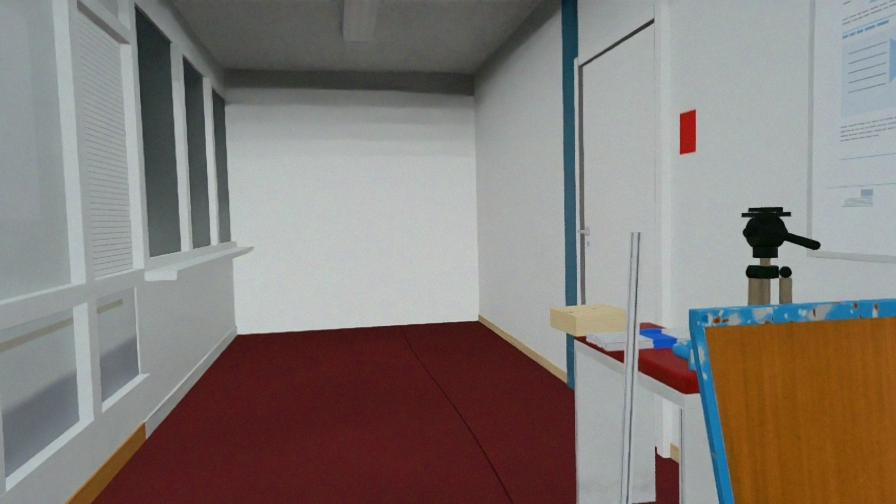

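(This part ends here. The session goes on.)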